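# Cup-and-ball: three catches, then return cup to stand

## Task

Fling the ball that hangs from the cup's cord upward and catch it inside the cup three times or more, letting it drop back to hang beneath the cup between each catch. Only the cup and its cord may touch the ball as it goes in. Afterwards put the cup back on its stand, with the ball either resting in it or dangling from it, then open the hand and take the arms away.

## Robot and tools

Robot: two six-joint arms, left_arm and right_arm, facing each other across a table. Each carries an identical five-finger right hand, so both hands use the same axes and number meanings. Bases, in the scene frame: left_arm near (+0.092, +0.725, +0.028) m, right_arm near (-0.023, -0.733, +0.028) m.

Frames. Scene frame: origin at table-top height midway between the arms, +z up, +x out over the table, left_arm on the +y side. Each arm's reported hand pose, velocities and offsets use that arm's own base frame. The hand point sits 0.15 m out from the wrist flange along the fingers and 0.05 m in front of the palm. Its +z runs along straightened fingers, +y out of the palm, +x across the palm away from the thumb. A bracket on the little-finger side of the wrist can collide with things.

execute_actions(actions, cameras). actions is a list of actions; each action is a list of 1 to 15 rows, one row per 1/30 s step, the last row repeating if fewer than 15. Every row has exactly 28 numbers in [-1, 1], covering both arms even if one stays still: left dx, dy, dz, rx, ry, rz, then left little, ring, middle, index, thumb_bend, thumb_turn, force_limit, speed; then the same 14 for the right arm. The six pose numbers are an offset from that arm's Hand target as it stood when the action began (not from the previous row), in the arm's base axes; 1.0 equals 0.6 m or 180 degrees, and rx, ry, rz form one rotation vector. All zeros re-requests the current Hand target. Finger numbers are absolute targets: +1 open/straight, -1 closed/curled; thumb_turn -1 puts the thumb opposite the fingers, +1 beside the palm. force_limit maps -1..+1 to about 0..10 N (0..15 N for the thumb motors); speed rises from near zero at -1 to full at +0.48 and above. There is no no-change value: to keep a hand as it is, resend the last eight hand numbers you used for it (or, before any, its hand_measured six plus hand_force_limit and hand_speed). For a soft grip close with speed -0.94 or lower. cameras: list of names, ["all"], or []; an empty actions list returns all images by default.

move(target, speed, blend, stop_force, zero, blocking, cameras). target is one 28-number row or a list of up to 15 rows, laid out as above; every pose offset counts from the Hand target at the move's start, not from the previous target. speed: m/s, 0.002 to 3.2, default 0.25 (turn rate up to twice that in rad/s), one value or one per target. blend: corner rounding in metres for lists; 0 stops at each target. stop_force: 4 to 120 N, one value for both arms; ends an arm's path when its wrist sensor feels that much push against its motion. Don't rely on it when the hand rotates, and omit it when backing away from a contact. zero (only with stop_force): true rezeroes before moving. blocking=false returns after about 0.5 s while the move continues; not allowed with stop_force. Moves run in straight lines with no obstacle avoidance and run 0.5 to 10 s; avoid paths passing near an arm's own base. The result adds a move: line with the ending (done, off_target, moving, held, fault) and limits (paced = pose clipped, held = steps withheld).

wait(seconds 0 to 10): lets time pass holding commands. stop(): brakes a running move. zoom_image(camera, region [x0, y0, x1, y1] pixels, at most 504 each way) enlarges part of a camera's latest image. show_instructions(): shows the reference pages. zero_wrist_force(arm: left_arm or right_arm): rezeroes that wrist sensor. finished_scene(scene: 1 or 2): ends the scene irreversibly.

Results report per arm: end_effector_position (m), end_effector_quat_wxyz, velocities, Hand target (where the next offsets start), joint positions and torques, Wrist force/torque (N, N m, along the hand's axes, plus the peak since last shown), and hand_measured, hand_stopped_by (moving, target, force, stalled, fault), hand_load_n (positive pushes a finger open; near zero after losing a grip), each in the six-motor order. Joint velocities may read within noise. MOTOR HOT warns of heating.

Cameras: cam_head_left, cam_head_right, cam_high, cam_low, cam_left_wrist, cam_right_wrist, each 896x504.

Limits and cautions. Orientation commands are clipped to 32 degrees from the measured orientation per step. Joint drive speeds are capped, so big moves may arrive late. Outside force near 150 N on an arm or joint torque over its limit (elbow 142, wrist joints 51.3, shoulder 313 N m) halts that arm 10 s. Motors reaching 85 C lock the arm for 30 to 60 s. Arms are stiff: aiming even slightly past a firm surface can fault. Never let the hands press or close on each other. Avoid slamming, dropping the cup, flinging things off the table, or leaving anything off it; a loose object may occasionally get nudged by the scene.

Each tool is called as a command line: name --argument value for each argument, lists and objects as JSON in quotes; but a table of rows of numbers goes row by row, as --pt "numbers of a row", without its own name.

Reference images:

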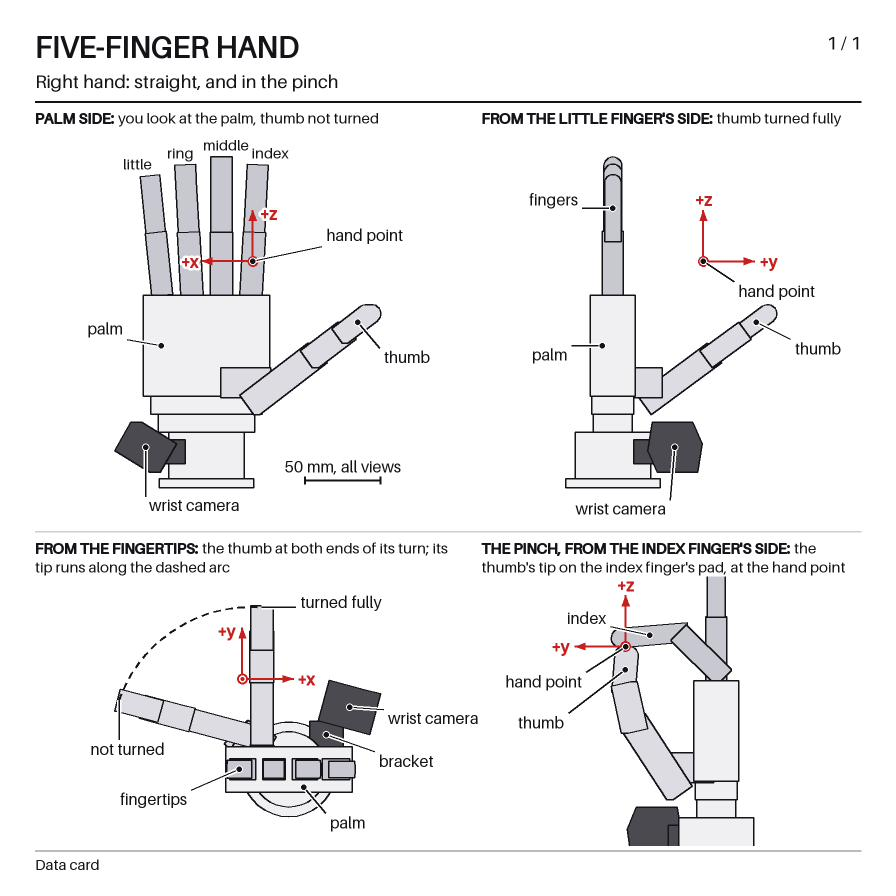

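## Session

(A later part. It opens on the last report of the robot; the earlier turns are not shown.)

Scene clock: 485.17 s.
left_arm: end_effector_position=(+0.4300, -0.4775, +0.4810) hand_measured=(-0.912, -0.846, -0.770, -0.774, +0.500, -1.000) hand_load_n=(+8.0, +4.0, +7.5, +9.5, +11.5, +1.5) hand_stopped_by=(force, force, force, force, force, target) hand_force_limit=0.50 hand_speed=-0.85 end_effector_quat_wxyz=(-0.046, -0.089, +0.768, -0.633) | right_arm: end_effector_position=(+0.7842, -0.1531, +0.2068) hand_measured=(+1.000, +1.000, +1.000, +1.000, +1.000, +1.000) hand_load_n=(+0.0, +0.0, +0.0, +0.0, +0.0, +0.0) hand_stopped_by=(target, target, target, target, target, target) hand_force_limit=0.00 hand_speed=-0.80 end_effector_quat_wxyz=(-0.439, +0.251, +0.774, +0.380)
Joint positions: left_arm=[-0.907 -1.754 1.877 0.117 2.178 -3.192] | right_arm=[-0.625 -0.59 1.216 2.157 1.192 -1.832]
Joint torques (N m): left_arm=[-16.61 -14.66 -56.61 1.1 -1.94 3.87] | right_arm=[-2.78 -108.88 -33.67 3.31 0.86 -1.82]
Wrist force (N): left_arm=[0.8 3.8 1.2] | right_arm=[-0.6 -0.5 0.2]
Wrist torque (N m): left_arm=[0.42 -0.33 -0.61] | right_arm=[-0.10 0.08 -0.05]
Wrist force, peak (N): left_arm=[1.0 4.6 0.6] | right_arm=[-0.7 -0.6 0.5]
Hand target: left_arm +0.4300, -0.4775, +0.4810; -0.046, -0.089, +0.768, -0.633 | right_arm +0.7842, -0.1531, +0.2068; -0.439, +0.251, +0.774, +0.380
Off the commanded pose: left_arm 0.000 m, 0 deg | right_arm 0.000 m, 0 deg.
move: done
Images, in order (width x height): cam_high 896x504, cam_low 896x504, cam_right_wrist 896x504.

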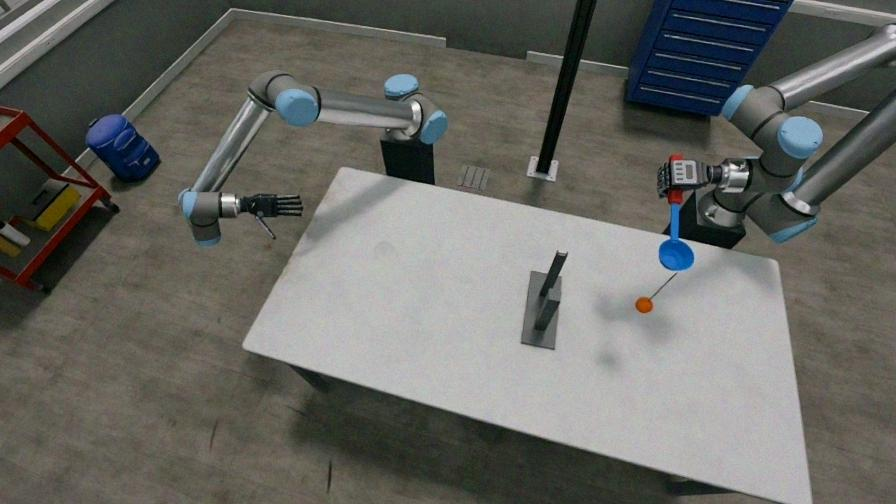

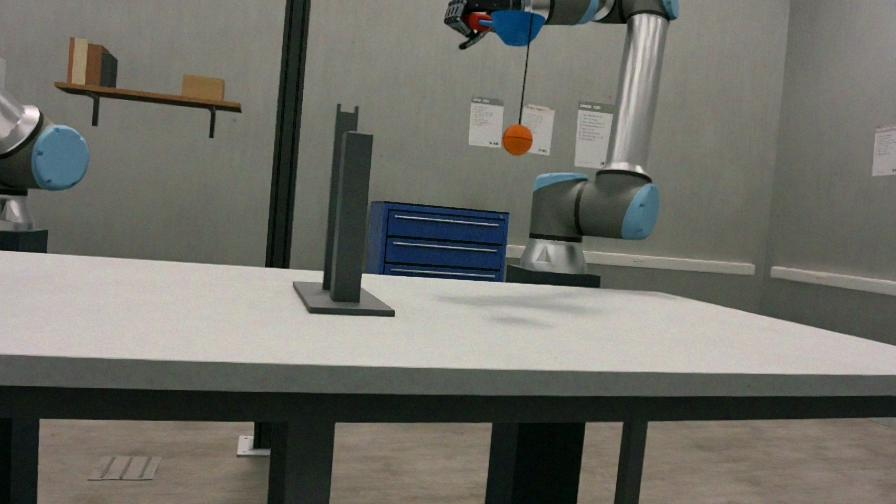

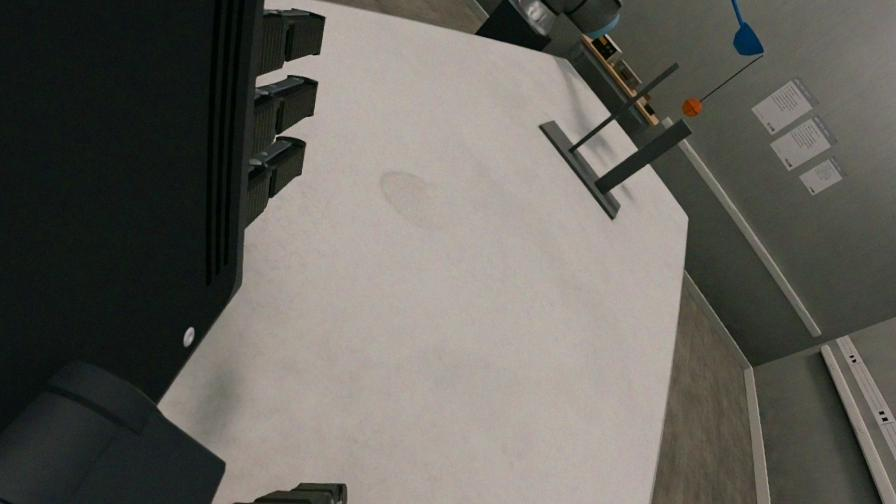

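move --pt "0 0 -0.0833 0 0 0 -1 -1 -1 -1 -1 -1 0.5 -0.85 0 0 0 0 0 0 1 1 1 1 1 1 0 -0.8" --pt "0 0 0.4167 0 0 0 -1 -1 -1 -1 -1 -1 0.5 -0.85 0 0 0 0 0 0 1 1 1 1 1 1 0 -0.8" --pt "0 0 0.1667 0 0 0 -1 -1 -1 -1 -1 -1 0.5 -0.85 0 0 0 0 0 0 1 1 1 1 1 1 0 -0.8" --speed '[0.1,1.0,1.0]' --blend '[0.01,0.03,0]' --blocking false --cameras '[]'

wait --seconds 0.05 --cameras '[]'

wait --seconds 0.05 --cameras '[]'

wait --seconds 0.05 --cameras '[]'

wait --seconds 0.05 --cameras '[]'

wait --seconds 0.05 --cameras '[]'

wait --seconds 0.05 --cameras '[]'

wait --seconds 0.05 --cameras '[]'

wait --seconds 0.05 --cameras '[]'

wait --seconds 0.05 --cameras '[]'

wait --seconds 0.05 --cameras '[]'

wait --seconds 0.05 --cameras '[]'

wait --seconds 0.05 --cameras '[]'

wait --seconds 0.05 --cameras '[]'

wait --seconds 0.05 --cameras '[]'

wait --seconds 0.05 --cameras '[]'

wait --seconds 0.05 --cameras '[]'

wait --seconds 2 --cameras '["all"]'

Scene clock: 512.90 s.
left_arm: end_effector_position=(+0.4299, -0.4774, +0.4456) hand_measured=(-0.912, -0.846, -0.770, -0.774, +0.500, -1.000) hand_load_n=(+8.0, +4.0, +7.5, +9.0, +11.5, +1.5) hand_stopped_by=(force, force, force, force, force, target) hand_force_limit=0.50 hand_speed=-0.85 end_effector_quat_wxyz=(-0.046, -0.089, +0.768, -0.632) end_effector_velocity=(+0.000, +0.000, -0.097) end_effector_angular_velocity=(-0.001, -0.001, +0.000) | right_arm: end_effector_position=(+0.7842, -0.1531, +0.2068) hand_measured=(+1.000, +1.000, +1.000, +1.000, +1.000, +1.000) hand_load_n=(+0.0, +0.0, +0.0, +0.0, +0.0, +0.0) hand_stopped_by=(target, target, target, target, target, target) hand_force_limit=0.00 hand_speed=-0.80 end_effector_quat_wxyz=(-0.439, +0.251, +0.774, +0.380)
Joint positions: left_arm=[-0.907 -1.745 1.932 0.054 2.178 -3.192] | right_arm=[-0.625 -0.59 1.216 2.157 1.192 -1.832]
Joint velocities: left_arm=[0 0.031 0.147 -0.18 0 0.001] | right_arm=[within noise]
Joint torques (N m): left_arm=[-17.1 -14.38 -31.13 -3.57 -1.17 4.14] | right_arm=[-3.68 -108.65 -33.5 3.24 1.01 -1.87]
Wrist force (N): left_arm=[1.0 3.5 1.1] | right_arm=[-0.5 -0.3 0.4]
Wrist torque (N m): left_arm=[0.37 -0.36 -0.64] | right_arm=[-0.08 0.06 -0.04]
Wrist force, peak (N): left_arm=[0.6 4.0 1.0] | right_arm=[-0.8 -0.4 0.6]
Hand target: left_arm +0.4300, -0.4775, +0.4339; -0.046, -0.089, +0.768, -0.633 | right_arm +0.7842, -0.1531, +0.2068; -0.439, +0.251, +0.774, +0.380
Off the commanded pose: left_arm 0.135 m, 0 deg | right_arm 0.000 m, 0 deg.
move: running; path passed 0 of 3 targets
No camera images: "cameras" was empty.

Scene clock: 512.97 s.
left_arm: end_effector_position=(+0.4299, -0.4774, +0.4396) hand_measured=(-0.912, -0.846, -0.770, -0.774, +0.500, -1.000) hand_load_n=(+7.5, +4.0, +7.5, +9.5, +11.5, +1.5) hand_stopped_by=(force, force, force, force, force, target) hand_force_limit=0.50 hand_speed=-0.85 end_effector_quat_wxyz=(-0.046, -0.089, +0.768, -0.632) end_effector_velocity=(+0.000, +0.000, -0.082) end_effector_angular_velocity=(-0.001, -0.003, -0.001) | right_arm: end_effector_position=(+0.7842, -0.1531, +0.2068) hand_measured=(+1.000, +1.000, +1.000, +1.000, +1.000, +1.000) hand_load_n=(+0.0, +0.0, +0.0, +0.0, +0.0, +0.0) hand_stopped_by=(target, target, target, target, target, target) hand_force_limit=0.00 hand_speed=-0.80 end_effector_quat_wxyz=(-0.439, +0.251, +0.774, +0.380)
Joint positions: left_arm=[-0.907 -1.743 1.941 0.043 2.178 -3.192] | right_arm=[-0.625 -0.59 1.216 2.157 1.192 -1.832]
Joint velocities: left_arm=[0 0.028 0.125 -0.154 0 0.002] | right_arm=[within noise]
Joint torques (N m): left_arm=[-16.18 -16.54 -38.31 -2.65 -1.16 3.51] | right_arm=[-2.65 -107.85 -33.24 3.05 1 -1.87]
Wrist force (N): left_arm=[0.8 4.3 1.3] | right_arm=[-0.5 -0.1 0.3]
Wrist torque (N m): left_arm=[0.47 -0.34 -0.65] | right_arm=[-0.04 0.06 -0.03]
Wrist force, peak (N): left_arm=[0.8 4.3 1.3] | right_arm=[-0.5 0.1 0.3]
Hand target: left_arm +0.4300, -0.4775, +0.4327; -0.046, -0.089, +0.768, -0.633 | right_arm +0.7842, -0.1531, +0.2068; -0.439, +0.251, +0.774, +0.380
Off the commanded pose: left_arm 0.141 m, 0 deg | right_arm 0.000 m, 0 deg.
earlier move: running; path passed 0 of 3 targets
wait: 0.07 s; no rest
No camera images: "cameras" was empty.

Scene clock: 513.03 s.
left_arm: end_effector_position=(+0.4299, -0.4774, +0.4365) hand_measured=(-0.912, -0.846, -0.770, -0.774, +0.500, -1.000) hand_load_n=(+7.5, +4.5, +8.0, +9.5, +11.5, +1.0) hand_stopped_by=(force, force, force, force, force, target) hand_force_limit=0.50 hand_speed=-0.85 end_effector_quat_wxyz=(-0.046, -0.089, +0.768, -0.632) | right_arm: end_effector_position=(+0.7842, -0.1531, +0.2068) hand_measured=(+1.000, +1.000, +1.000, +1.000, +1.000, +1.000) hand_load_n=(+0.0, +0.0, +0.0, +0.0, +0.0, +0.0) hand_stopped_by=(target, target, target, target, target, target) hand_force_limit=0.00 hand_speed=-0.80 end_effector_quat_wxyz=(-0.439, +0.251, +0.774, +0.380)
Joint positions: left_arm=[-0.907 -1.742 1.945 0.037 2.178 -3.192] | right_arm=[-0.625 -0.59 1.216 2.157 1.192 -1.832]
Joint torques (N m): left_arm=[-16.64 -37.02 -61.9 -0.81 -1.18 1.35] | right_arm=[-3.33 -108.91 -33.91 3.35 1 -1.82]
Wrist force (N): left_arm=[0.7 5.5 1.4] | right_arm=[-0.6 -0.3 0.5]
Wrist torque (N m): left_arm=[0.58 -0.32 -0.67] | right_arm=[-0.09 0.07 -0.04]
Wrist force, peak (N): left_arm=[0.7 5.5 1.4] | right_arm=[-0.6 -0.4 0.4]
Hand target: left_arm +0.4300, -0.4775, +0.4423; -0.046, -0.089, +0.768, -0.633 | right_arm +0.7842, -0.1531, +0.2068; -0.439, +0.251, +0.774, +0.380
Off the commanded pose: left_arm 0.145 m, 0 deg | right_arm 0.000 m, 0 deg.
earlier move: running; path passed 1 of 3 targets
wait: 0.07 s; no rest
No camera images: "cameras" was empty.

Scene clock: 513.10 s.
left_arm: end_effector_position=(+0.4299, -0.4774, +0.4402) hand_measured=(-0.912, -0.846, -0.770, -0.774, +0.500, -1.000) hand_load_n=(+8.0, +4.0, +7.5, +9.5, +11.5, +1.5) hand_stopped_by=(force, force, force, force, force, target) hand_force_limit=0.50 hand_speed=-0.85 end_effector_quat_wxyz=(-0.046, -0.089, +0.768, -0.633) end_effector_velocity=(+0.000, -0.001, +0.118) end_effector_angular_velocity=(-0.011, -0.005, +0.001) | right_arm: end_effector_position=(+0.7842, -0.1531, +0.2068) hand_measured=(+1.000, +1.000, +1.000, +1.000, +1.000, +1.000) hand_load_n=(+0.0, +0.0, +0.0, +0.0, +0.0, +0.0) hand_stopped_by=(target, target, target, target, target, target) hand_force_limit=0.00 hand_speed=-0.80 end_effector_quat_wxyz=(-0.439, +0.251, +0.774, +0.380)
Joint positions: left_arm=[-0.907 -1.743 1.94 0.043 2.178 -3.192] | right_arm=[-0.625 -0.59 1.216 2.157 1.192 -1.832]
Joint velocities: left_arm=[0 -0.044 -0.171 0.201 0 -0.004] | right_arm=[within noise]
Joint torques (N m): left_arm=[-15.34 -42.32 -71.19 4.44 -1.61 -1.9] | right_arm=[-2.8 -107.74 -33.64 3.25 1.09 -1.81]
Wrist force (N): left_arm=[0.5 6.9 1.9] | right_arm=[-0.2 -0.1 0.5]
Wrist torque (N m): left_arm=[0.69 -0.32 -0.71] | right_arm=[-0.04 0.01 -0.02]
Wrist force, peak (N): left_arm=[0.5 6.9 1.9] | right_arm=[-0.5 0.0 0.4]
Hand target: left_arm +0.4300, -0.4775, +0.4626; -0.046, -0.089, +0.768, -0.633 | right_arm +0.7842, -0.1531, +0.2068; -0.439, +0.251, +0.774, +0.380
Off the commanded pose: left_arm 0.141 m, 0 deg | right_arm 0.000 m, 0 deg.
earlier move: running; path passed 1 of 3 targets
wait: 0.07 s; no rest
No camera images: "cameras" was empty.

Scene clock: 513.17 s.
left_arm: end_effector_position=(+0.4298, -0.4774, +0.4522) hand_measured=(-0.912, -0.846, -0.770, -0.772, +0.500, -1.000) hand_load_n=(+7.5, +4.0, +7.5, +10.0, +11.5, +1.5) hand_stopped_by=(force, force, force, force, force, target) hand_force_limit=0.50 hand_speed=-0.85 end_effector_quat_wxyz=(-0.046, -0.089, +0.768, -0.633) end_effector_velocity=(-0.002, +0.002, +0.248) end_effector_angular_velocity=(-0.027, -0.007, +0.003) | right_arm: end_effector_position=(+0.7842, -0.1531, +0.2068) hand_measured=(+1.000, +1.000, +1.000, +1.000, +1.000, +1.000) hand_load_n=(+0.0, +0.0, +0.0, +0.0, +0.0, +0.0) hand_stopped_by=(target, target, target, target, target, target) hand_force_limit=0.00 hand_speed=-0.80 end_effector_quat_wxyz=(-0.439, +0.251, +0.774, +0.380)
Joint positions: left_arm=[-0.907 -1.747 1.923 0.064 2.178 -3.192] | right_arm=[-0.625 -0.59 1.216 2.157 1.192 -1.832]
Joint velocities: left_arm=[0 -0.09 -0.357 0.414 0 -0.014] | right_arm=[within noise]
Joint torques (N m): left_arm=[-8.15 -47.13 -71.01 4.22 -2.19 -4.16] | right_arm=[-3.39 -108.65 -33.06 3.21 1.04 -1.77]
Wrist force (N): left_arm=[0.5 6.5 1.6] | right_arm=[-0.5 -0.3 0.6]
Wrist torque (N m): left_arm=[0.66 -0.33 -0.51] | right_arm=[-0.09 0.05 -0.04]
Wrist force, peak (N): left_arm=[0.5 6.5 1.6] | right_arm=[-0.5 -0.3 0.6]
Hand target: left_arm +0.4300, -0.4775, +0.4937; -0.046, -0.089, +0.768, -0.633 | right_arm +0.7842, -0.1531, +0.2068; -0.439, +0.251, +0.774, +0.380
Off the commanded pose: left_arm 0.129 m, 0 deg | right_arm 0.000 m, 0 deg.
earlier move: running; path passed 1 of 3 targets
wait: 0.07 s; no rest
No camera images: "cameras" was empty.

Scene clock: 513.23 s.
left_arm: end_effector_position=(+0.4295, -0.4771, +0.4758) hand_measured=(-0.912, -0.846, -0.770, -0.772, +0.500, -1.000) hand_load_n=(+8.0, +4.5, +8.0, +10.0, +11.5, +1.5) hand_stopped_by=(force, force, force, force, force, target) hand_force_limit=0.50 hand_speed=-0.85 end_effector_quat_wxyz=(-0.046, -0.089, +0.767, -0.634) end_effector_velocity=(-0.007, +0.007, +0.399) end_effector_angular_velocity=(-0.050, -0.008, +0.009) | right_arm: end_effector_position=(+0.7842, -0.1531, +0.2068) hand_measured=(+1.000, +1.000, +1.000, +1.000, +1.000, +1.000) hand_load_n=(+0.0, +0.0, +0.0, +0.0, +0.0, +0.0) hand_stopped_by=(target, target, target, target, target, target) hand_force_limit=0.00 hand_speed=-0.80 end_effector_quat_wxyz=(-0.439, +0.251, +0.774, +0.380)
Joint positions: left_arm=[-0.907 -1.755 1.888 0.102 2.178 -3.194] | right_arm=[-0.625 -0.59 1.216 2.157 1.192 -1.832]
Joint velocities: left_arm=[0 -0.128 -0.582 0.647 -0.003 -0.031] | right_arm=[within noise]
Joint torques (N m): left_arm=[1.67 -45.93 -75.55 4.57 -2.74 -3.84] | right_arm=[-3.75 -108.71 -33.83 3.06 1.07 -1.7]
Wrist force (N): left_arm=[0.2 6.3 1.8] | right_arm=[-0.8 -0.3 0.3]
Wrist torque (N m): left_arm=[0.65 -0.27 -0.30] | right_arm=[-0.07 0.10 -0.06]
Wrist force, peak (N): left_arm=[-0.1 6.6 1.6] | right_arm=[-0.8 -0.3 0.3]
Hand target: left_arm +0.4300, -0.4775, +0.5354; -0.046, -0.089, +0.768, -0.633 | right_arm +0.7842, -0.1531, +0.2068; -0.439, +0.251, +0.774, +0.380
Off the commanded pose: left_arm 0.105 m, 0 deg | right_arm 0.000 m, 0 deg.
earlier move: running; path passed 1 of 3 targets
wait: 0.07 s; no rest
No camera images: "cameras" was empty.

Scene clock: 513.30 s.
left_arm: end_effector_position=(+0.4289, -0.4764, +0.5058) hand_measured=(-0.912, -0.846, -0.770, -0.772, +0.500, -1.000) hand_load_n=(+7.5, +4.0, +8.0, +10.0, +11.5, +1.5) hand_stopped_by=(force, force, force, force, force, target) hand_force_limit=0.50 hand_speed=-0.85 end_effector_quat_wxyz=(-0.046, -0.089, +0.765, -0.636) end_effector_velocity=(-0.013, +0.015, +0.528) end_effector_angular_velocity=(-0.070, -0.006, +0.015) | right_arm: end_effector_position=(+0.7842, -0.1531, +0.2068) hand_measured=(+1.000, +1.000, +1.000, +1.000, +1.000, +1.000) hand_load_n=(+0.0, +0.0, +0.0, +0.0, +0.0, +0.0) hand_stopped_by=(target, target, target, target, target, target) hand_force_limit=0.00 hand_speed=-0.80 end_effector_quat_wxyz=(-0.439, +0.251, +0.774, +0.380)
Joint positions: left_arm=[-0.907 -1.764 1.844 0.151 2.178 -3.196] | right_arm=[-0.625 -0.59 1.216 2.157 1.192 -1.832]
Joint velocities: left_arm=[0.001 -0.134 -0.794 0.841 -0.005 -0.049] | right_arm=[within noise]
Joint torques (N m): left_arm=[6.55 -38.89 -74.29 4.88 -1.66 -3.22] | right_arm=[-3.04 -108.71 -33.45 3.31 0.94 -1.65]
Wrist force (N): left_arm=[-0.1 6.4 1.8] | right_arm=[-0.6 -0.5 0.5]
Wrist torque (N m): left_arm=[0.68 -0.20 -0.29] | right_arm=[-0.11 0.07 -0.06]
Wrist force, peak (N): left_arm=[-0.3 6.5 1.8] | right_arm=[-0.6 -0.5 0.5]
Hand target: left_arm +0.4300, -0.4775, +0.5872; -0.046, -0.089, +0.768, -0.633 | right_arm +0.7842, -0.1531, +0.2068; -0.439, +0.251, +0.774, +0.380
Off the commanded pose: left_arm 0.075 m, 0 deg | right_arm 0.000 m, 0 deg.
earlier move: running; path passed 1 of 3 targets
wait: 0.07 s; no rest
No camera images: "cameras" was empty.

Scene clock: 513.37 s.
left_arm: end_effector_position=(+0.4280, -0.4753, +0.5433) hand_measured=(-0.912, -0.846, -0.770, -0.772, +0.500, -1.000) hand_load_n=(+7.5, +4.0, +7.5, +10.0, +11.5, +1.0) hand_stopped_by=(force, force, force, force, force, target) hand_force_limit=0.50 hand_speed=-0.85 end_effector_quat_wxyz=(-0.045, -0.089, +0.764, -0.638) end_effector_velocity=(-0.017, +0.021, +0.626) end_effector_angular_velocity=(-0.080, -0.005, +0.020) | right_arm: end_effector_position=(+0.7842, -0.1531, +0.2068) hand_measured=(+1.000, +1.000, +1.000, +1.000, +1.000, +1.000) hand_load_n=(+0.0, +0.0, +0.0, +0.0, +0.0, +0.0) hand_stopped_by=(target, target, target, target, target, target) hand_force_limit=0.00 hand_speed=-0.80 end_effector_quat_wxyz=(-0.439, +0.251, +0.774, +0.380)
Joint positions: left_arm=[-0.907 -1.772 1.786 0.21 2.177 -3.2] | right_arm=[-0.625 -0.59 1.216 2.157 1.192 -1.832]
Joint velocities: left_arm=[0.001 -0.096 -0.99 0.987 -0.009 -0.058] | right_arm=[within noise]
Joint torques (N m): left_arm=[9.11 -26.29 -70.97 3.24 -1.54 -3.38] | right_arm=[-2.73 -108.12 -33.96 3.18 0.88 -1.7]
Wrist force (N): left_arm=[-0.1 5.4 1.5] | right_arm=[-0.5 -0.2 0.2]
Wrist torque (N m): left_arm=[0.60 -0.17 -0.32] | right_arm=[-0.05 0.07 -0.04]
Wrist force, peak (N): left_arm=[-0.3 6.4 1.7] | right_arm=[-0.5 -0.4 0.5]
Hand target: left_arm +0.4300, -0.4775, +0.6344; -0.046, -0.089, +0.768, -0.633 | right_arm +0.7842, -0.1531, +0.2068; -0.439, +0.251, +0.774, +0.380
Off the commanded pose: left_arm 0.038 m, 1 deg | right_arm 0.000 m, 0 deg.
earlier move: running; path passed 1 of 3 targets
wait: 0.07 s; no rest
No camera images: "cameras" was empty.

Scene clock: 513.43 s.
left_arm: end_effector_position=(+0.4270, -0.4740, +0.5891) hand_measured=(-0.912, -0.846, -0.770, -0.772, +0.500, -1.000) hand_load_n=(+8.0, +4.0, +7.5, +9.0, +11.5, +1.0) hand_stopped_by=(force, force, force, force, force, target) hand_force_limit=0.50 hand_speed=-0.85 end_effector_quat_wxyz=(-0.045, -0.090, +0.762, -0.639) end_effector_velocity=(-0.013, +0.017, +0.627) end_effector_angular_velocity=(-0.052, -0.002, +0.017) | right_arm: end_effector_position=(+0.7842, -0.1531, +0.2068) hand_measured=(+1.000, +1.000, +1.000, +1.000, +1.000, +1.000) hand_load_n=(+0.0, +0.0, +0.0, +0.0, +0.0, +0.0) hand_stopped_by=(target, target, target, target, target, target) hand_force_limit=0.00 hand_speed=-0.80 end_effector_quat_wxyz=(-0.439, +0.251, +0.774, +0.380)
Joint positions: left_arm=[-0.907 -1.775 1.71 0.283 2.176 -3.203] | right_arm=[-0.625 -0.59 1.216 2.157 1.192 -1.832]
Joint velocities: left_arm=[0 0.006 -1.085 1.014 -0.01 -0.041] | right_arm=[within noise]
Joint torques (N m): left_arm=[9.01 -4.32 -61.9 3.1 -1.78 -3.13] | right_arm=[-2.53 -107.65 -33.52 3.21 1 -1.95]
Wrist force (N): left_arm=[1.1 3.3 1.1] | right_arm=[-0.4 -0.1 0.5]
Wrist torque (N m): left_arm=[0.42 -0.37 -0.28] | right_arm=[-0.04 0.04 -0.03]
Wrist force, peak (N): left_arm=[0.7 4.1 1.2] | right_arm=[-0.2 -0.2 0.6]
Hand target: left_arm +0.4300, -0.4775, +0.6709; -0.046, -0.089, +0.768, -0.633 | right_arm +0.7842, -0.1531, +0.2068; -0.439, +0.251, +0.774, +0.380
Off the commanded pose: left_arm 0.009 m, 1 deg | right_arm 0.000 m, 0 deg.
earlier move: running; path passed 1 of 3 targets
wait: 0.07 s; no rest
No camera images: "cameras" was empty.

Scene clock: 513.50 s.
left_arm: end_effector_position=(+0.4265, -0.4733, +0.6272) hand_measured=(-0.912, -0.846, -0.770, -0.772, +0.500, -1.000) hand_load_n=(+8.0, +4.0, +8.0, +9.0, +11.5, +1.0) hand_stopped_by=(force, force, force, force, force, target) hand_force_limit=0.50 hand_speed=-0.85 end_effector_quat_wxyz=(-0.045, -0.090, +0.762, -0.640) end_effector_velocity=(-0.004, +0.007, +0.561) end_effector_angular_velocity=(-0.012, -0.002, +0.009) | right_arm: end_effector_position=(+0.7842, -0.1531, +0.2068) hand_measured=(+1.000, +1.000, +1.000, +1.000, +1.000, +1.000) hand_load_n=(+0.0, +0.0, +0.0, +0.0, +0.0, +0.0) hand_stopped_by=(target, target, target, target, target, target) hand_force_limit=0.00 hand_speed=-0.80 end_effector_quat_wxyz=(-0.439, +0.251, +0.774, +0.380)
Joint positions: left_arm=[-0.907 -1.771 1.641 0.346 2.176 -3.205] | right_arm=[-0.625 -0.59 1.216 2.157 1.192 -1.832]
Joint velocities: left_arm=[0 0.099 -1.062 0.947 -0.007 -0.01] | right_arm=[within noise]
Joint torques (N m): left_arm=[-1.78 -1.21 -55.54 2.18 -2.43 -2.23] | right_arm=[-3.79 -108.22 -33.73 3.12 1.02 -1.79]
Wrist force (N): left_arm=[1.5 2.2 0.4] | right_arm=[-0.4 -0.5 0.5]
Wrist torque (N m): left_arm=[0.36 -0.44 -0.26] | right_arm=[-0.10 0.05 -0.04]
Wrist force, peak (N): left_arm=[1.4 2.8 0.9] | right_arm=[-0.4 -0.5 0.5]
Hand target: left_arm +0.4300, -0.4775, +0.6966; -0.046, -0.089, +0.768, -0.633 | right_arm +0.7842, -0.1531, +0.2068; -0.439, +0.251, +0.774, +0.380
Off the commanded pose: left_arm 0.047 m, 1 deg | right_arm 0.000 m, 0 deg.
earlier move: running; path passed 1 of 3 targets
wait: 0.07 s; no rest
No camera images: "cameras" was empty.

Scene clock: 513.57 s.
left_arm: end_effector_position=(+0.4266, -0.4733, +0.6597) hand_measured=(-0.912, -0.846, -0.770, -0.772, +0.500, -1.000) hand_load_n=(+8.0, +3.5, +7.5, +8.5, +11.5, +1.0) hand_stopped_by=(force, force, force, force, force, target) hand_force_limit=0.50 hand_speed=-0.85 end_effector_quat_wxyz=(-0.045, -0.090, +0.762, -0.640) end_effector_velocity=(+0.005, -0.005, +0.455) end_effector_angular_velocity=(+0.028, +0.009, -0.001) | right_arm: end_effector_position=(+0.7842, -0.1531, +0.2068) hand_measured=(+1.000, +1.000, +1.000, +1.000, +1.000, +1.000) hand_load_n=(+0.0, +0.0, +0.0, +0.0, +0.0, +0.0) hand_stopped_by=(target, target, target, target, target, target) hand_force_limit=0.00 hand_speed=-0.80 end_effector_quat_wxyz=(-0.439, +0.251, +0.774, +0.380)
Joint positions: left_arm=[-0.907 -1.762 1.576 0.402 2.176 -3.205] | right_arm=[-0.625 -0.59 1.216 2.157 1.192 -1.832]
Joint velocities: left_arm=[0 0.163 -0.951 0.823 -0.001 0.013] | right_arm=[within noise]
Joint torques (N m): left_arm=[-7.13 1.4 -48.03 1.13 -2.22 4.88] | right_arm=[-3.39 -108.26 -33.53 3.2 0.95 -1.84]
Wrist force (N): left_arm=[1.6 0.9 0.2] | right_arm=[-0.4 -0.2 0.8]
Wrist torque (N m): left_arm=[0.20 -0.45 -0.34] | right_arm=[-0.08 0.03 -0.03]
Wrist force, peak (N): left_arm=[1.6 2.0 0.4] | right_arm=[-0.4 -0.2 0.8]
Hand target: left_arm +0.4300, -0.4775, +0.7116; -0.046, -0.089, +0.768, -0.633 | right_arm +0.7842, -0.1531, +0.2068; -0.439, +0.251, +0.774, +0.380
Off the commanded pose: left_arm 0.079 m, 1 deg | right_arm 0.000 m, 0 deg.
earlier move: running; path passed 1 of 3 targets
wait: 0.07 s; no rest
No camera images: "cameras" was empty.

Scene clock: 513.63 s.
left_arm: end_effector_position=(+0.4273, -0.4741, +0.6870) hand_measured=(-0.912, -0.846, -0.770, -0.772, +0.500, -1.000) hand_load_n=(+8.0, +3.5, +8.0, +8.5, +11.5, +1.0) hand_stopped_by=(force, force, force, force, force, target) hand_force_limit=0.50 hand_speed=-0.85 end_effector_quat_wxyz=(-0.045, -0.090, +0.763, -0.639) end_effector_velocity=(+0.013, -0.014, +0.305) end_effector_angular_velocity=(+0.062, +0.003, -0.012) | right_arm: end_effector_position=(+0.7842, -0.1531, +0.2068) hand_measured=(+1.000, +1.000, +1.000, +1.000, +1.000, +1.000) hand_load_n=(+0.0, +0.0, +0.0, +0.5, +0.0, +0.0) hand_stopped_by=(target, target, target, target, target, target) hand_force_limit=0.00 hand_speed=-0.80 end_effector_quat_wxyz=(-0.439, +0.251, +0.774, +0.380)
Joint positions: left_arm=[-0.907 -1.75 1.516 0.454 2.176 -3.203] | right_arm=[-0.625 -0.59 1.216 2.157 1.192 -1.832]
Joint velocities: left_arm=[0 0.178 -0.716 0.615 0.004 0.046] | right_arm=[within noise]
Joint torques (N m): left_arm=[-12.21 -6.37 -42.15 -0.19 0.99 5.15] | right_arm=[-2.74 -108.81 -33.55 3.16 1.02 -1.69]
Wrist force (N): left_arm=[1.8 0.6 0.3] | right_arm=[-0.4 -0.2 0.4]
Wrist torque (N m): left_arm=[0.15 -0.47 -0.68] | right_arm=[-0.07 0.04 -0.03]
Wrist force, peak (N): left_arm=[1.7 0.9 0.4] | right_arm=[-0.4 -0.2 0.4]
Hand target: left_arm +0.4300, -0.4775, +0.7160; -0.046, -0.089, +0.768, -0.633 | right_arm +0.7842, -0.1531, +0.2068; -0.439, +0.251, +0.774, +0.380
Off the commanded pose: left_arm 0.106 m, 1 deg | right_arm 0.000 m, 0 deg.
earlier move: running; path passed 1 of 3 targets
wait: 0.07 s; no rest
No camera images: "cameras" was empty.

Scene clock: 513.70 s.
left_arm: end_effector_position=(+0.4282, -0.4752, +0.7011) hand_measured=(-0.912, -0.846, -0.770, -0.772, +0.500, -1.000) hand_load_n=(+8.0, +3.5, +7.5, +8.5, +11.5, +1.5) hand_stopped_by=(force, force, force, force, force, target) hand_force_limit=0.50 hand_speed=-0.85 end_effector_quat_wxyz=(-0.045, -0.090, +0.764, -0.637) end_effector_velocity=(+0.014, -0.018, +0.144) end_effector_angular_velocity=(+0.077, +0.008, -0.020) | right_arm: end_effector_position=(+0.7842, -0.1531, +0.2068) hand_measured=(+1.000, +1.000, +1.000, +1.000, +1.000, +1.000) hand_load_n=(+0.0, +0.0, +0.0, +0.0, +0.5, +0.0) hand_stopped_by=(target, target, target, target, target, target) hand_force_limit=0.00 hand_speed=-0.80 end_effector_quat_wxyz=(-0.439, +0.251, +0.774, +0.380)
Joint positions: left_arm=[-0.907 -1.739 1.48 0.485 2.176 -3.199] | right_arm=[-0.625 -0.59 1.216 2.157 1.192 -1.832]
Joint velocities: left_arm=[0 0.137 -0.401 0.361 0.01 0.054] | right_arm=[within noise]
Joint torques (N m): left_arm=[-9.79 -7.17 -36.12 -1.37 2.9 3.66] | right_arm=[-2.44 -107.71 -33.67 3.2 0.91 -1.76]
Wrist force (N): left_arm=[1.7 -0.4 0.4] | right_arm=[-0.6 -0.4 0.5]
Wrist torque (N m): left_arm=[0.03 -0.43 -0.72] | right_arm=[-0.09 0.07 -0.05]
Wrist force, peak (N): left_arm=[1.7 -0.4 0.4] | right_arm=[-0.6 -0.4 0.5]
Hand target: left_arm +0.4300, -0.4775, +0.7095; -0.046, -0.089, +0.768, -0.633 | right_arm +0.7842, -0.1531, +0.2068; -0.439, +0.251, +0.774, +0.380
Off the commanded pose: left_arm 0.120 m, 1 deg | right_arm 0.000 m, 0 deg.
earlier move: running; path passed 1 of 3 targets
wait: 0.07 s; no rest
No camera images: "cameras" was empty.

Scene clock: 513.77 s.
left_arm: end_effector_position=(+0.4290, -0.4762, +0.7049) hand_measured=(-0.912, -0.846, -0.770, -0.772, +0.500, -1.000) hand_load_n=(+8.0, +3.0, +7.5, +7.0, +11.5, +1.5) hand_stopped_by=(force, force, force, force, force, target) hand_force_limit=0.50 hand_speed=-0.85 end_effector_quat_wxyz=(-0.046, -0.090, +0.766, -0.635) end_effector_velocity=(+0.010, -0.013, -0.013) end_effector_angular_velocity=(+0.061, +0.004, -0.020) | right_arm: end_effector_position=(+0.7842, -0.1531, +0.2068) hand_measured=(+1.000, +1.000, +1.000, +1.000, +1.000, +1.000) hand_load_n=(+0.0, +0.0, +0.0, +0.0, +0.0, +0.0) hand_stopped_by=(target, target, target, target, target, target) hand_force_limit=0.00 hand_speed=-0.80 end_effector_quat_wxyz=(-0.439, +0.251, +0.774, +0.380)
Joint positions: left_arm=[-0.907 -1.733 1.467 0.498 2.177 -3.196] | right_arm=[-0.625 -0.59 1.216 2.157 1.192 -1.832]
Joint velocities: left_arm=[-0.001 0.053 -0.044 0.067 0.011 0.046] | right_arm=[within noise]
Joint torques (N m): left_arm=[-12.61 -16.94 -26.53 -1.56 2.13 3.9] | right_arm=[-2.95 -108 -33.52 3.11 1.09 -1.74]
Wrist force (N): left_arm=[1.6 -0.2 0.9] | right_arm=[-0.4 -0.3 0.3]
Wrist torque (N m): left_arm=[0.05 -0.42 -0.68] | right_arm=[-0.07 0.06 -0.04]
Wrist force, peak (N): left_arm=[1.6 -0.4 0.8] | right_arm=[-0.8 -0.2 0.3]
Hand target: left_arm +0.4300, -0.4775, +0.6924; -0.046, -0.089, +0.768, -0.633 | right_arm +0.7842, -0.1531, +0.2068; -0.439, +0.251, +0.774, +0.380
Off the commanded pose: left_arm 0.124 m, 0 deg | right_arm 0.000 m, 0 deg.
earlier move: running; path passed 2 of 3 targets
wait: 0.07 s; no rest
No camera images: "cameras" was empty.

Scene clock: 513.83 s.
left_arm: end_effector_position=(+0.4295, -0.4769, +0.6978) hand_measured=(-0.912, -0.846, -0.770, -0.772, +0.500, -1.000) hand_load_n=(+7.5, +3.5, +8.0, +7.5, +11.5, +1.5) hand_stopped_by=(force, force, force, force, force, target) hand_force_limit=0.50 hand_speed=-0.85 end_effector_quat_wxyz=(-0.046, -0.089, +0.767, -0.634) end_effector_velocity=(+0.005, -0.006, -0.180) end_effector_angular_velocity=(+0.036, -0.001, -0.013) | right_arm: end_effector_position=(+0.7842, -0.1531, +0.2068) hand_measured=(+1.000, +1.000, +1.000, +1.000, +1.000, +1.000) hand_load_n=(-0.5, +0.5, +0.0, +0.0, +0.0, +0.0) hand_stopped_by=(target, target, target, target, target, target) hand_force_limit=0.00 hand_speed=-0.80 end_effector_quat_wxyz=(-0.439, +0.251, +0.774, +0.380)
Joint positions: left_arm=[-0.907 -1.733 1.479 0.491 2.177 -3.194] | right_arm=[-0.625 -0.59 1.216 2.157 1.192 -1.832]
Joint velocities: left_arm=[0 -0.043 0.346 -0.259 0.007 0.031] | right_arm=[within noise]
Joint torques (N m): left_arm=[-11.71 -38.01 -10.99 -7.16 3.25 4.18] | right_arm=[-2.89 -108.32 -33.84 3.17 1.12 -1.84]
Wrist force (N): left_arm=[1.6 -0.5 0.6] | right_arm=[-0.5 -0.3 0.4]
Wrist torque (N m): left_arm=[0.04 -0.42 -0.67] | right_arm=[-0.08 0.05 -0.04]
Wrist force, peak (N): left_arm=[1.6 -0.5 0.6] | right_arm=[-0.5 -0.3 0.4]
Hand target: left_arm +0.4300, -0.4775, +0.6646; -0.046, -0.089, +0.768, -0.633 | right_arm +0.7842, -0.1531, +0.2068; -0.439, +0.251, +0.774, +0.380
Off the commanded pose: left_arm 0.117 m, 0 deg | right_arm 0.000 m, 0 deg.
earlier move: running; path passed 2 of 3 targets
wait: 0.07 s; no rest
No camera images: "cameras" was empty.

Scene clock: 513.90 s.
left_arm: end_effector_position=(+0.4297, -0.4771, +0.6814) hand_measured=(-0.912, -0.846, -0.770, -0.772, +0.500, -1.000) hand_load_n=(+7.5, +3.5, +8.0, +7.5, +11.5, +1.5) hand_stopped_by=(force, force, force, force, force, target) hand_force_limit=0.50 hand_speed=-0.85 end_effector_quat_wxyz=(-0.046, -0.089, +0.768, -0.633) end_effector_velocity=(+0.000, -0.001, -0.321) end_effector_angular_velocity=(+0.043, +0.000, -0.016) | right_arm: end_effector_position=(+0.7842, -0.1531, +0.2068) hand_measured=(+1.000, +1.000, +1.000, +1.000, +1.000, +1.000) hand_load_n=(+0.0, +0.0, +0.0, +0.0, +0.0, +0.0) hand_stopped_by=(target, target, target, target, target, target) hand_force_limit=0.00 hand_speed=-0.80 end_effector_quat_wxyz=(-0.439, +0.251, +0.774, +0.380)
Joint positions: left_arm=[-0.907 -1.738 1.511 0.466 2.178 -3.191] | right_arm=[-0.625 -0.59 1.216 2.157 1.192 -1.832]
Joint velocities: left_arm=[0 -0.094 0.637 -0.488 0.009 0.036] | right_arm=[within noise]
Joint torques (N m): left_arm=[-6.64 -30.01 -14.49 -5.76 2.93 4.99] | right_arm=[-3.46 -109.2 -33.55 3.17 1.1 -1.63]
Wrist force (N): left_arm=[1.5 0.1 0.8] | right_arm=[-0.2 -0.1 0.5]
Wrist torque (N m): left_arm=[0.05 -0.40 -0.72] | right_arm=[-0.05 0.02 -0.01]
Wrist force, peak (N): left_arm=[1.5 0.1 0.8] | right_arm=[-0.6 0.1 0.3]
Hand target: left_arm +0.4300, -0.4775, +0.6292; -0.046, -0.089, +0.768, -0.633 | right_arm +0.7842, -0.1531, +0.2068; -0.439, +0.251, +0.774, +0.380
Off the commanded pose: left_arm 0.100 m, 0 deg | right_arm 0.000 m, 0 deg.
earlier move: running; path passed 2 of 3 targets
wait: 0.07 s; no rest
No camera images: "cameras" was empty.

Scene clock: 513.97 s.
left_arm: end_effector_position=(+0.4296, -0.4771, +0.6573) hand_measured=(-0.912, -0.846, -0.770, -0.772, +0.500, -1.000) hand_load_n=(+8.0, +3.5, +8.0, +7.5, +11.5, +1.5) hand_stopped_by=(force, force, force, force, force, target) hand_force_limit=0.50 hand_speed=-0.85 end_effector_quat_wxyz=(-0.046, -0.089, +0.769, -0.632) end_effector_velocity=(-0.002, +0.003, -0.412) end_effector_angular_velocity=(+0.062, +0.013, -0.015) | right_arm: end_effector_position=(+0.7842, -0.1531, +0.2068) hand_measured=(+1.000, +1.000, +1.000, +1.000, +1.000, +1.000) hand_load_n=(+0.0, +0.0, +0.0, +0.0, +0.0, +0.0) hand_stopped_by=(target, target, target, target, target, target) hand_force_limit=0.00 hand_speed=-0.80 end_effector_quat_wxyz=(-0.439, +0.251, +0.774, +0.380)
Joint positions: left_arm=[-0.907 -1.744 1.558 0.43 2.179 -3.189] | right_arm=[-0.625 -0.59 1.216 2.157 1.192 -1.832]
Joint velocities: left_arm=[0 -0.098 0.79 -0.614 0.008 0.037] | right_arm=[within noise]
Joint torques (N m): left_arm=[-4.53 -33.49 -22.53 -5.68 2.65 3.96] | right_arm=[-3.09 -108.59 -33.78 3.22 1.02 -1.88]
Wrist force (N): left_arm=[1.1 2.6 1.0] | right_arm=[-0.3 -0.1 0.5]
Wrist torque (N m): left_arm=[0.33 -0.41 -0.69] | right_arm=[-0.05 0.02 -0.02]
Wrist force, peak (N): left_arm=[1.1 2.6 1.0] | right_arm=[-0.5 -0.3 0.4]
Hand target: left_arm +0.4300, -0.4775, +0.6024; -0.046, -0.089, +0.768, -0.633 | right_arm +0.7842, -0.1531, +0.2068; -0.439, +0.251, +0.774, +0.380
Off the commanded pose: left_arm 0.076 m, 0 deg | right_arm 0.000 m, 0 deg.
earlier move: running; path passed 2 of 3 targets
wait: 0.07 s; no rest
No camera images: "cameras" was empty.

Scene clock: 514.53 s.
left_arm: end_effector_position=(+0.4300, -0.4775, +0.5812) hand_measured=(-0.912, -0.846, -0.770, -0.772, +0.500, -1.000) hand_load_n=(+7.5, +3.5, +8.0, +8.0, +11.5, +1.5) hand_stopped_by=(force, force, force, force, force, target) hand_force_limit=0.50 hand_speed=-0.85 end_effector_quat_wxyz=(-0.046, -0.089, +0.768, -0.633) end_effector_velocity=(+0.000, +0.000, -0.002) end_effector_angular_velocity=(+0.000, -0.001, +0.000) | right_arm: end_effector_position=(+0.7842, -0.1531, +0.2068) hand_measured=(+1.000, +1.000, +1.000, +1.000, +1.000, +1.000) hand_load_n=(+0.0, +0.0, +0.0, +0.0, +0.0, +0.0) hand_stopped_by=(target, target, target, target, target, target) hand_force_limit=0.00 hand_speed=-0.80 end_effector_quat_wxyz=(-0.439, +0.251, +0.774, +0.380)
Joint positions: left_arm=[-0.907 -1.76 1.706 0.294 2.178 -3.192] | right_arm=[-0.625 -0.59 1.216 2.157 1.192 -1.832]
Joint velocities: left_arm=[0 -0.001 0.005 -0.005 0 0.001] | right_arm=[within noise]
Joint torques (N m): left_arm=[-15.24 -35.66 -31.92 -3.18 -2.43 -3.86] | right_arm=[-2.93 -107.92 -33.52 3.13 0.99 -1.8]
Wrist force (N): left_arm=[1.0 4.1 1.4] | right_arm=[-0.7 -0.3 0.5]
Wrist torque (N m): left_arm=[0.49 -0.34 -0.33] | right_arm=[-0.09 0.08 -0.05]
Wrist force, peak (N): left_arm=[0.6 7.0 2.1] | right_arm=[-0.6 -0.4 0.6]
Hand target: left_arm +0.4300, -0.4775, +0.5810; -0.046, -0.089, +0.768, -0.633 | right_arm +0.7842, -0.1531, +0.2068; -0.439, +0.251, +0.774, +0.380
Off the commanded pose: left_arm 0.000 m, 0 deg | right_arm 0.000 m, 0 deg.
earlier move: done
wait: 0.57 of 2 s (the move ended)
camera_calibration:
cam_left_wrist: T_world_to_cam=[[-0.459536, 0.175691, -0.870609, 0.781134], [0.753447, 0.596129, -0.277395, 0.124917], [0.470259, -0.78343, -0.406316, -0.22419], [0, 0, 0, 1]] pos_world=[0.370268, -0.387342, 0.623621]

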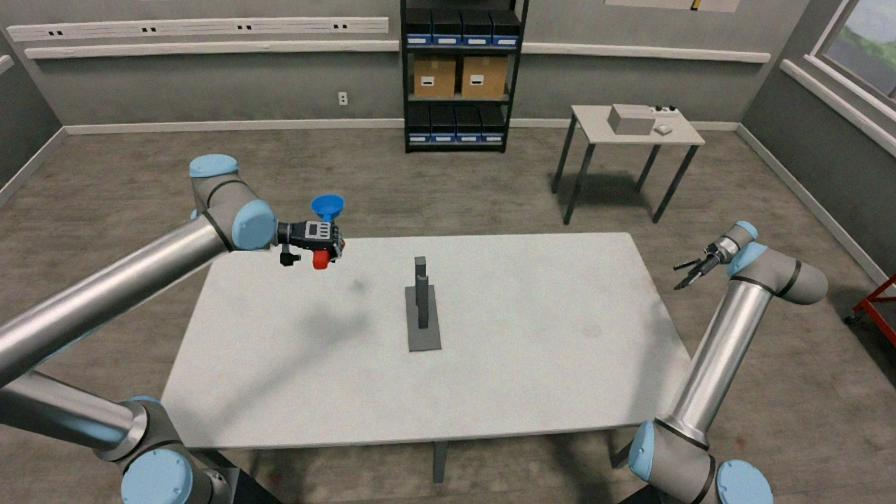

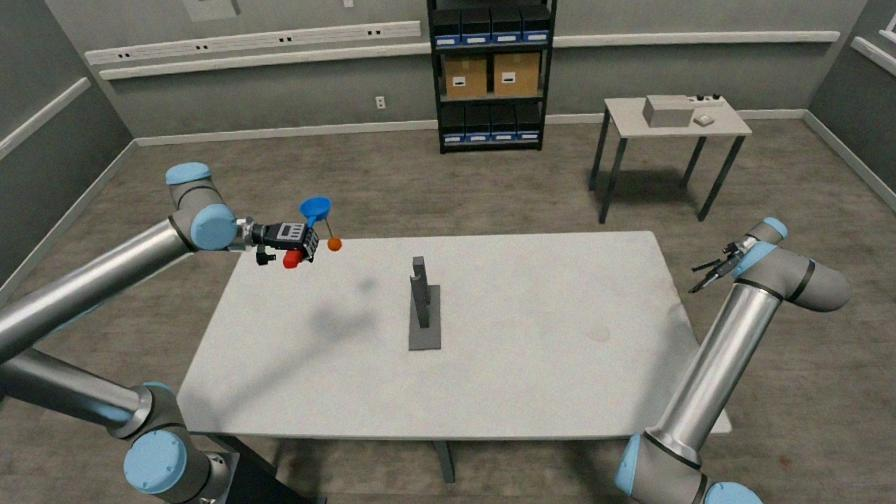

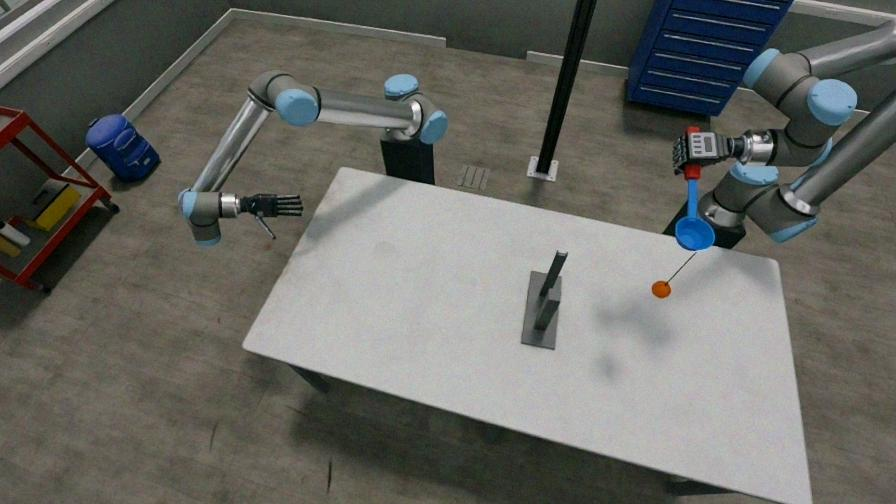

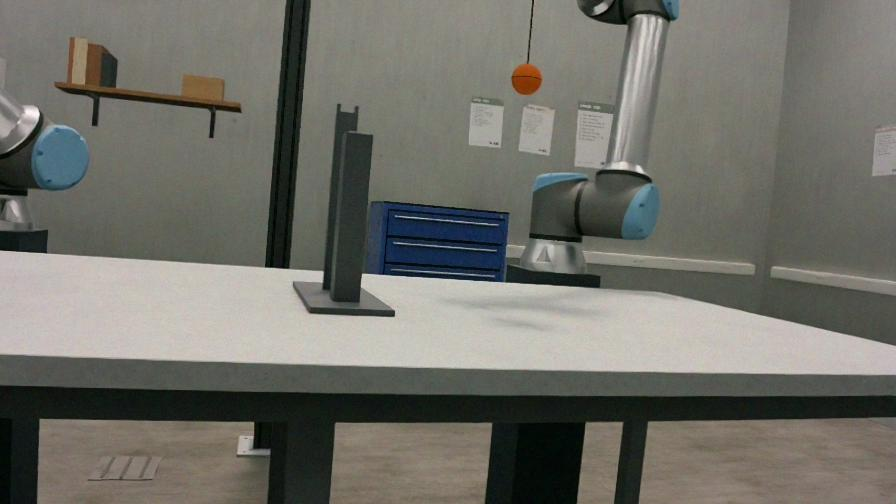

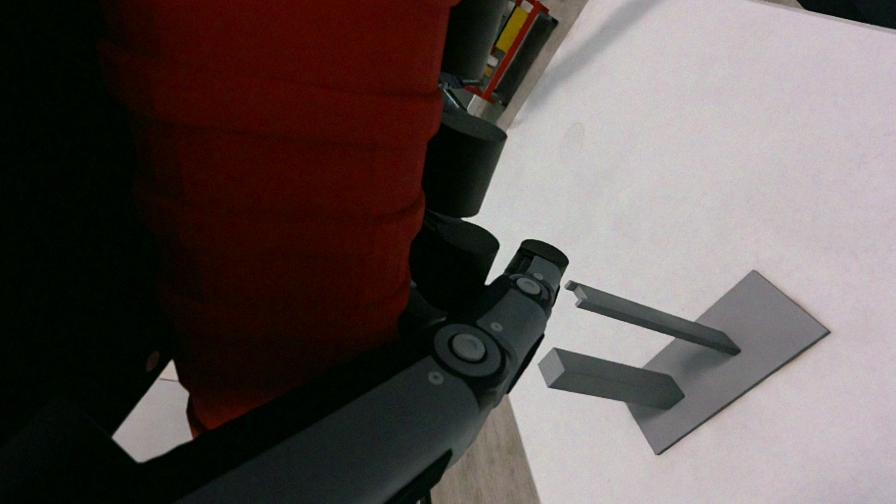

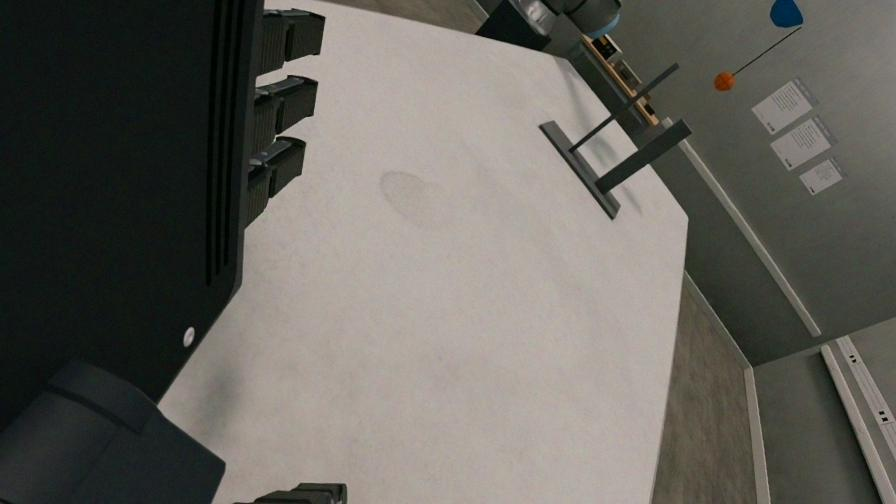

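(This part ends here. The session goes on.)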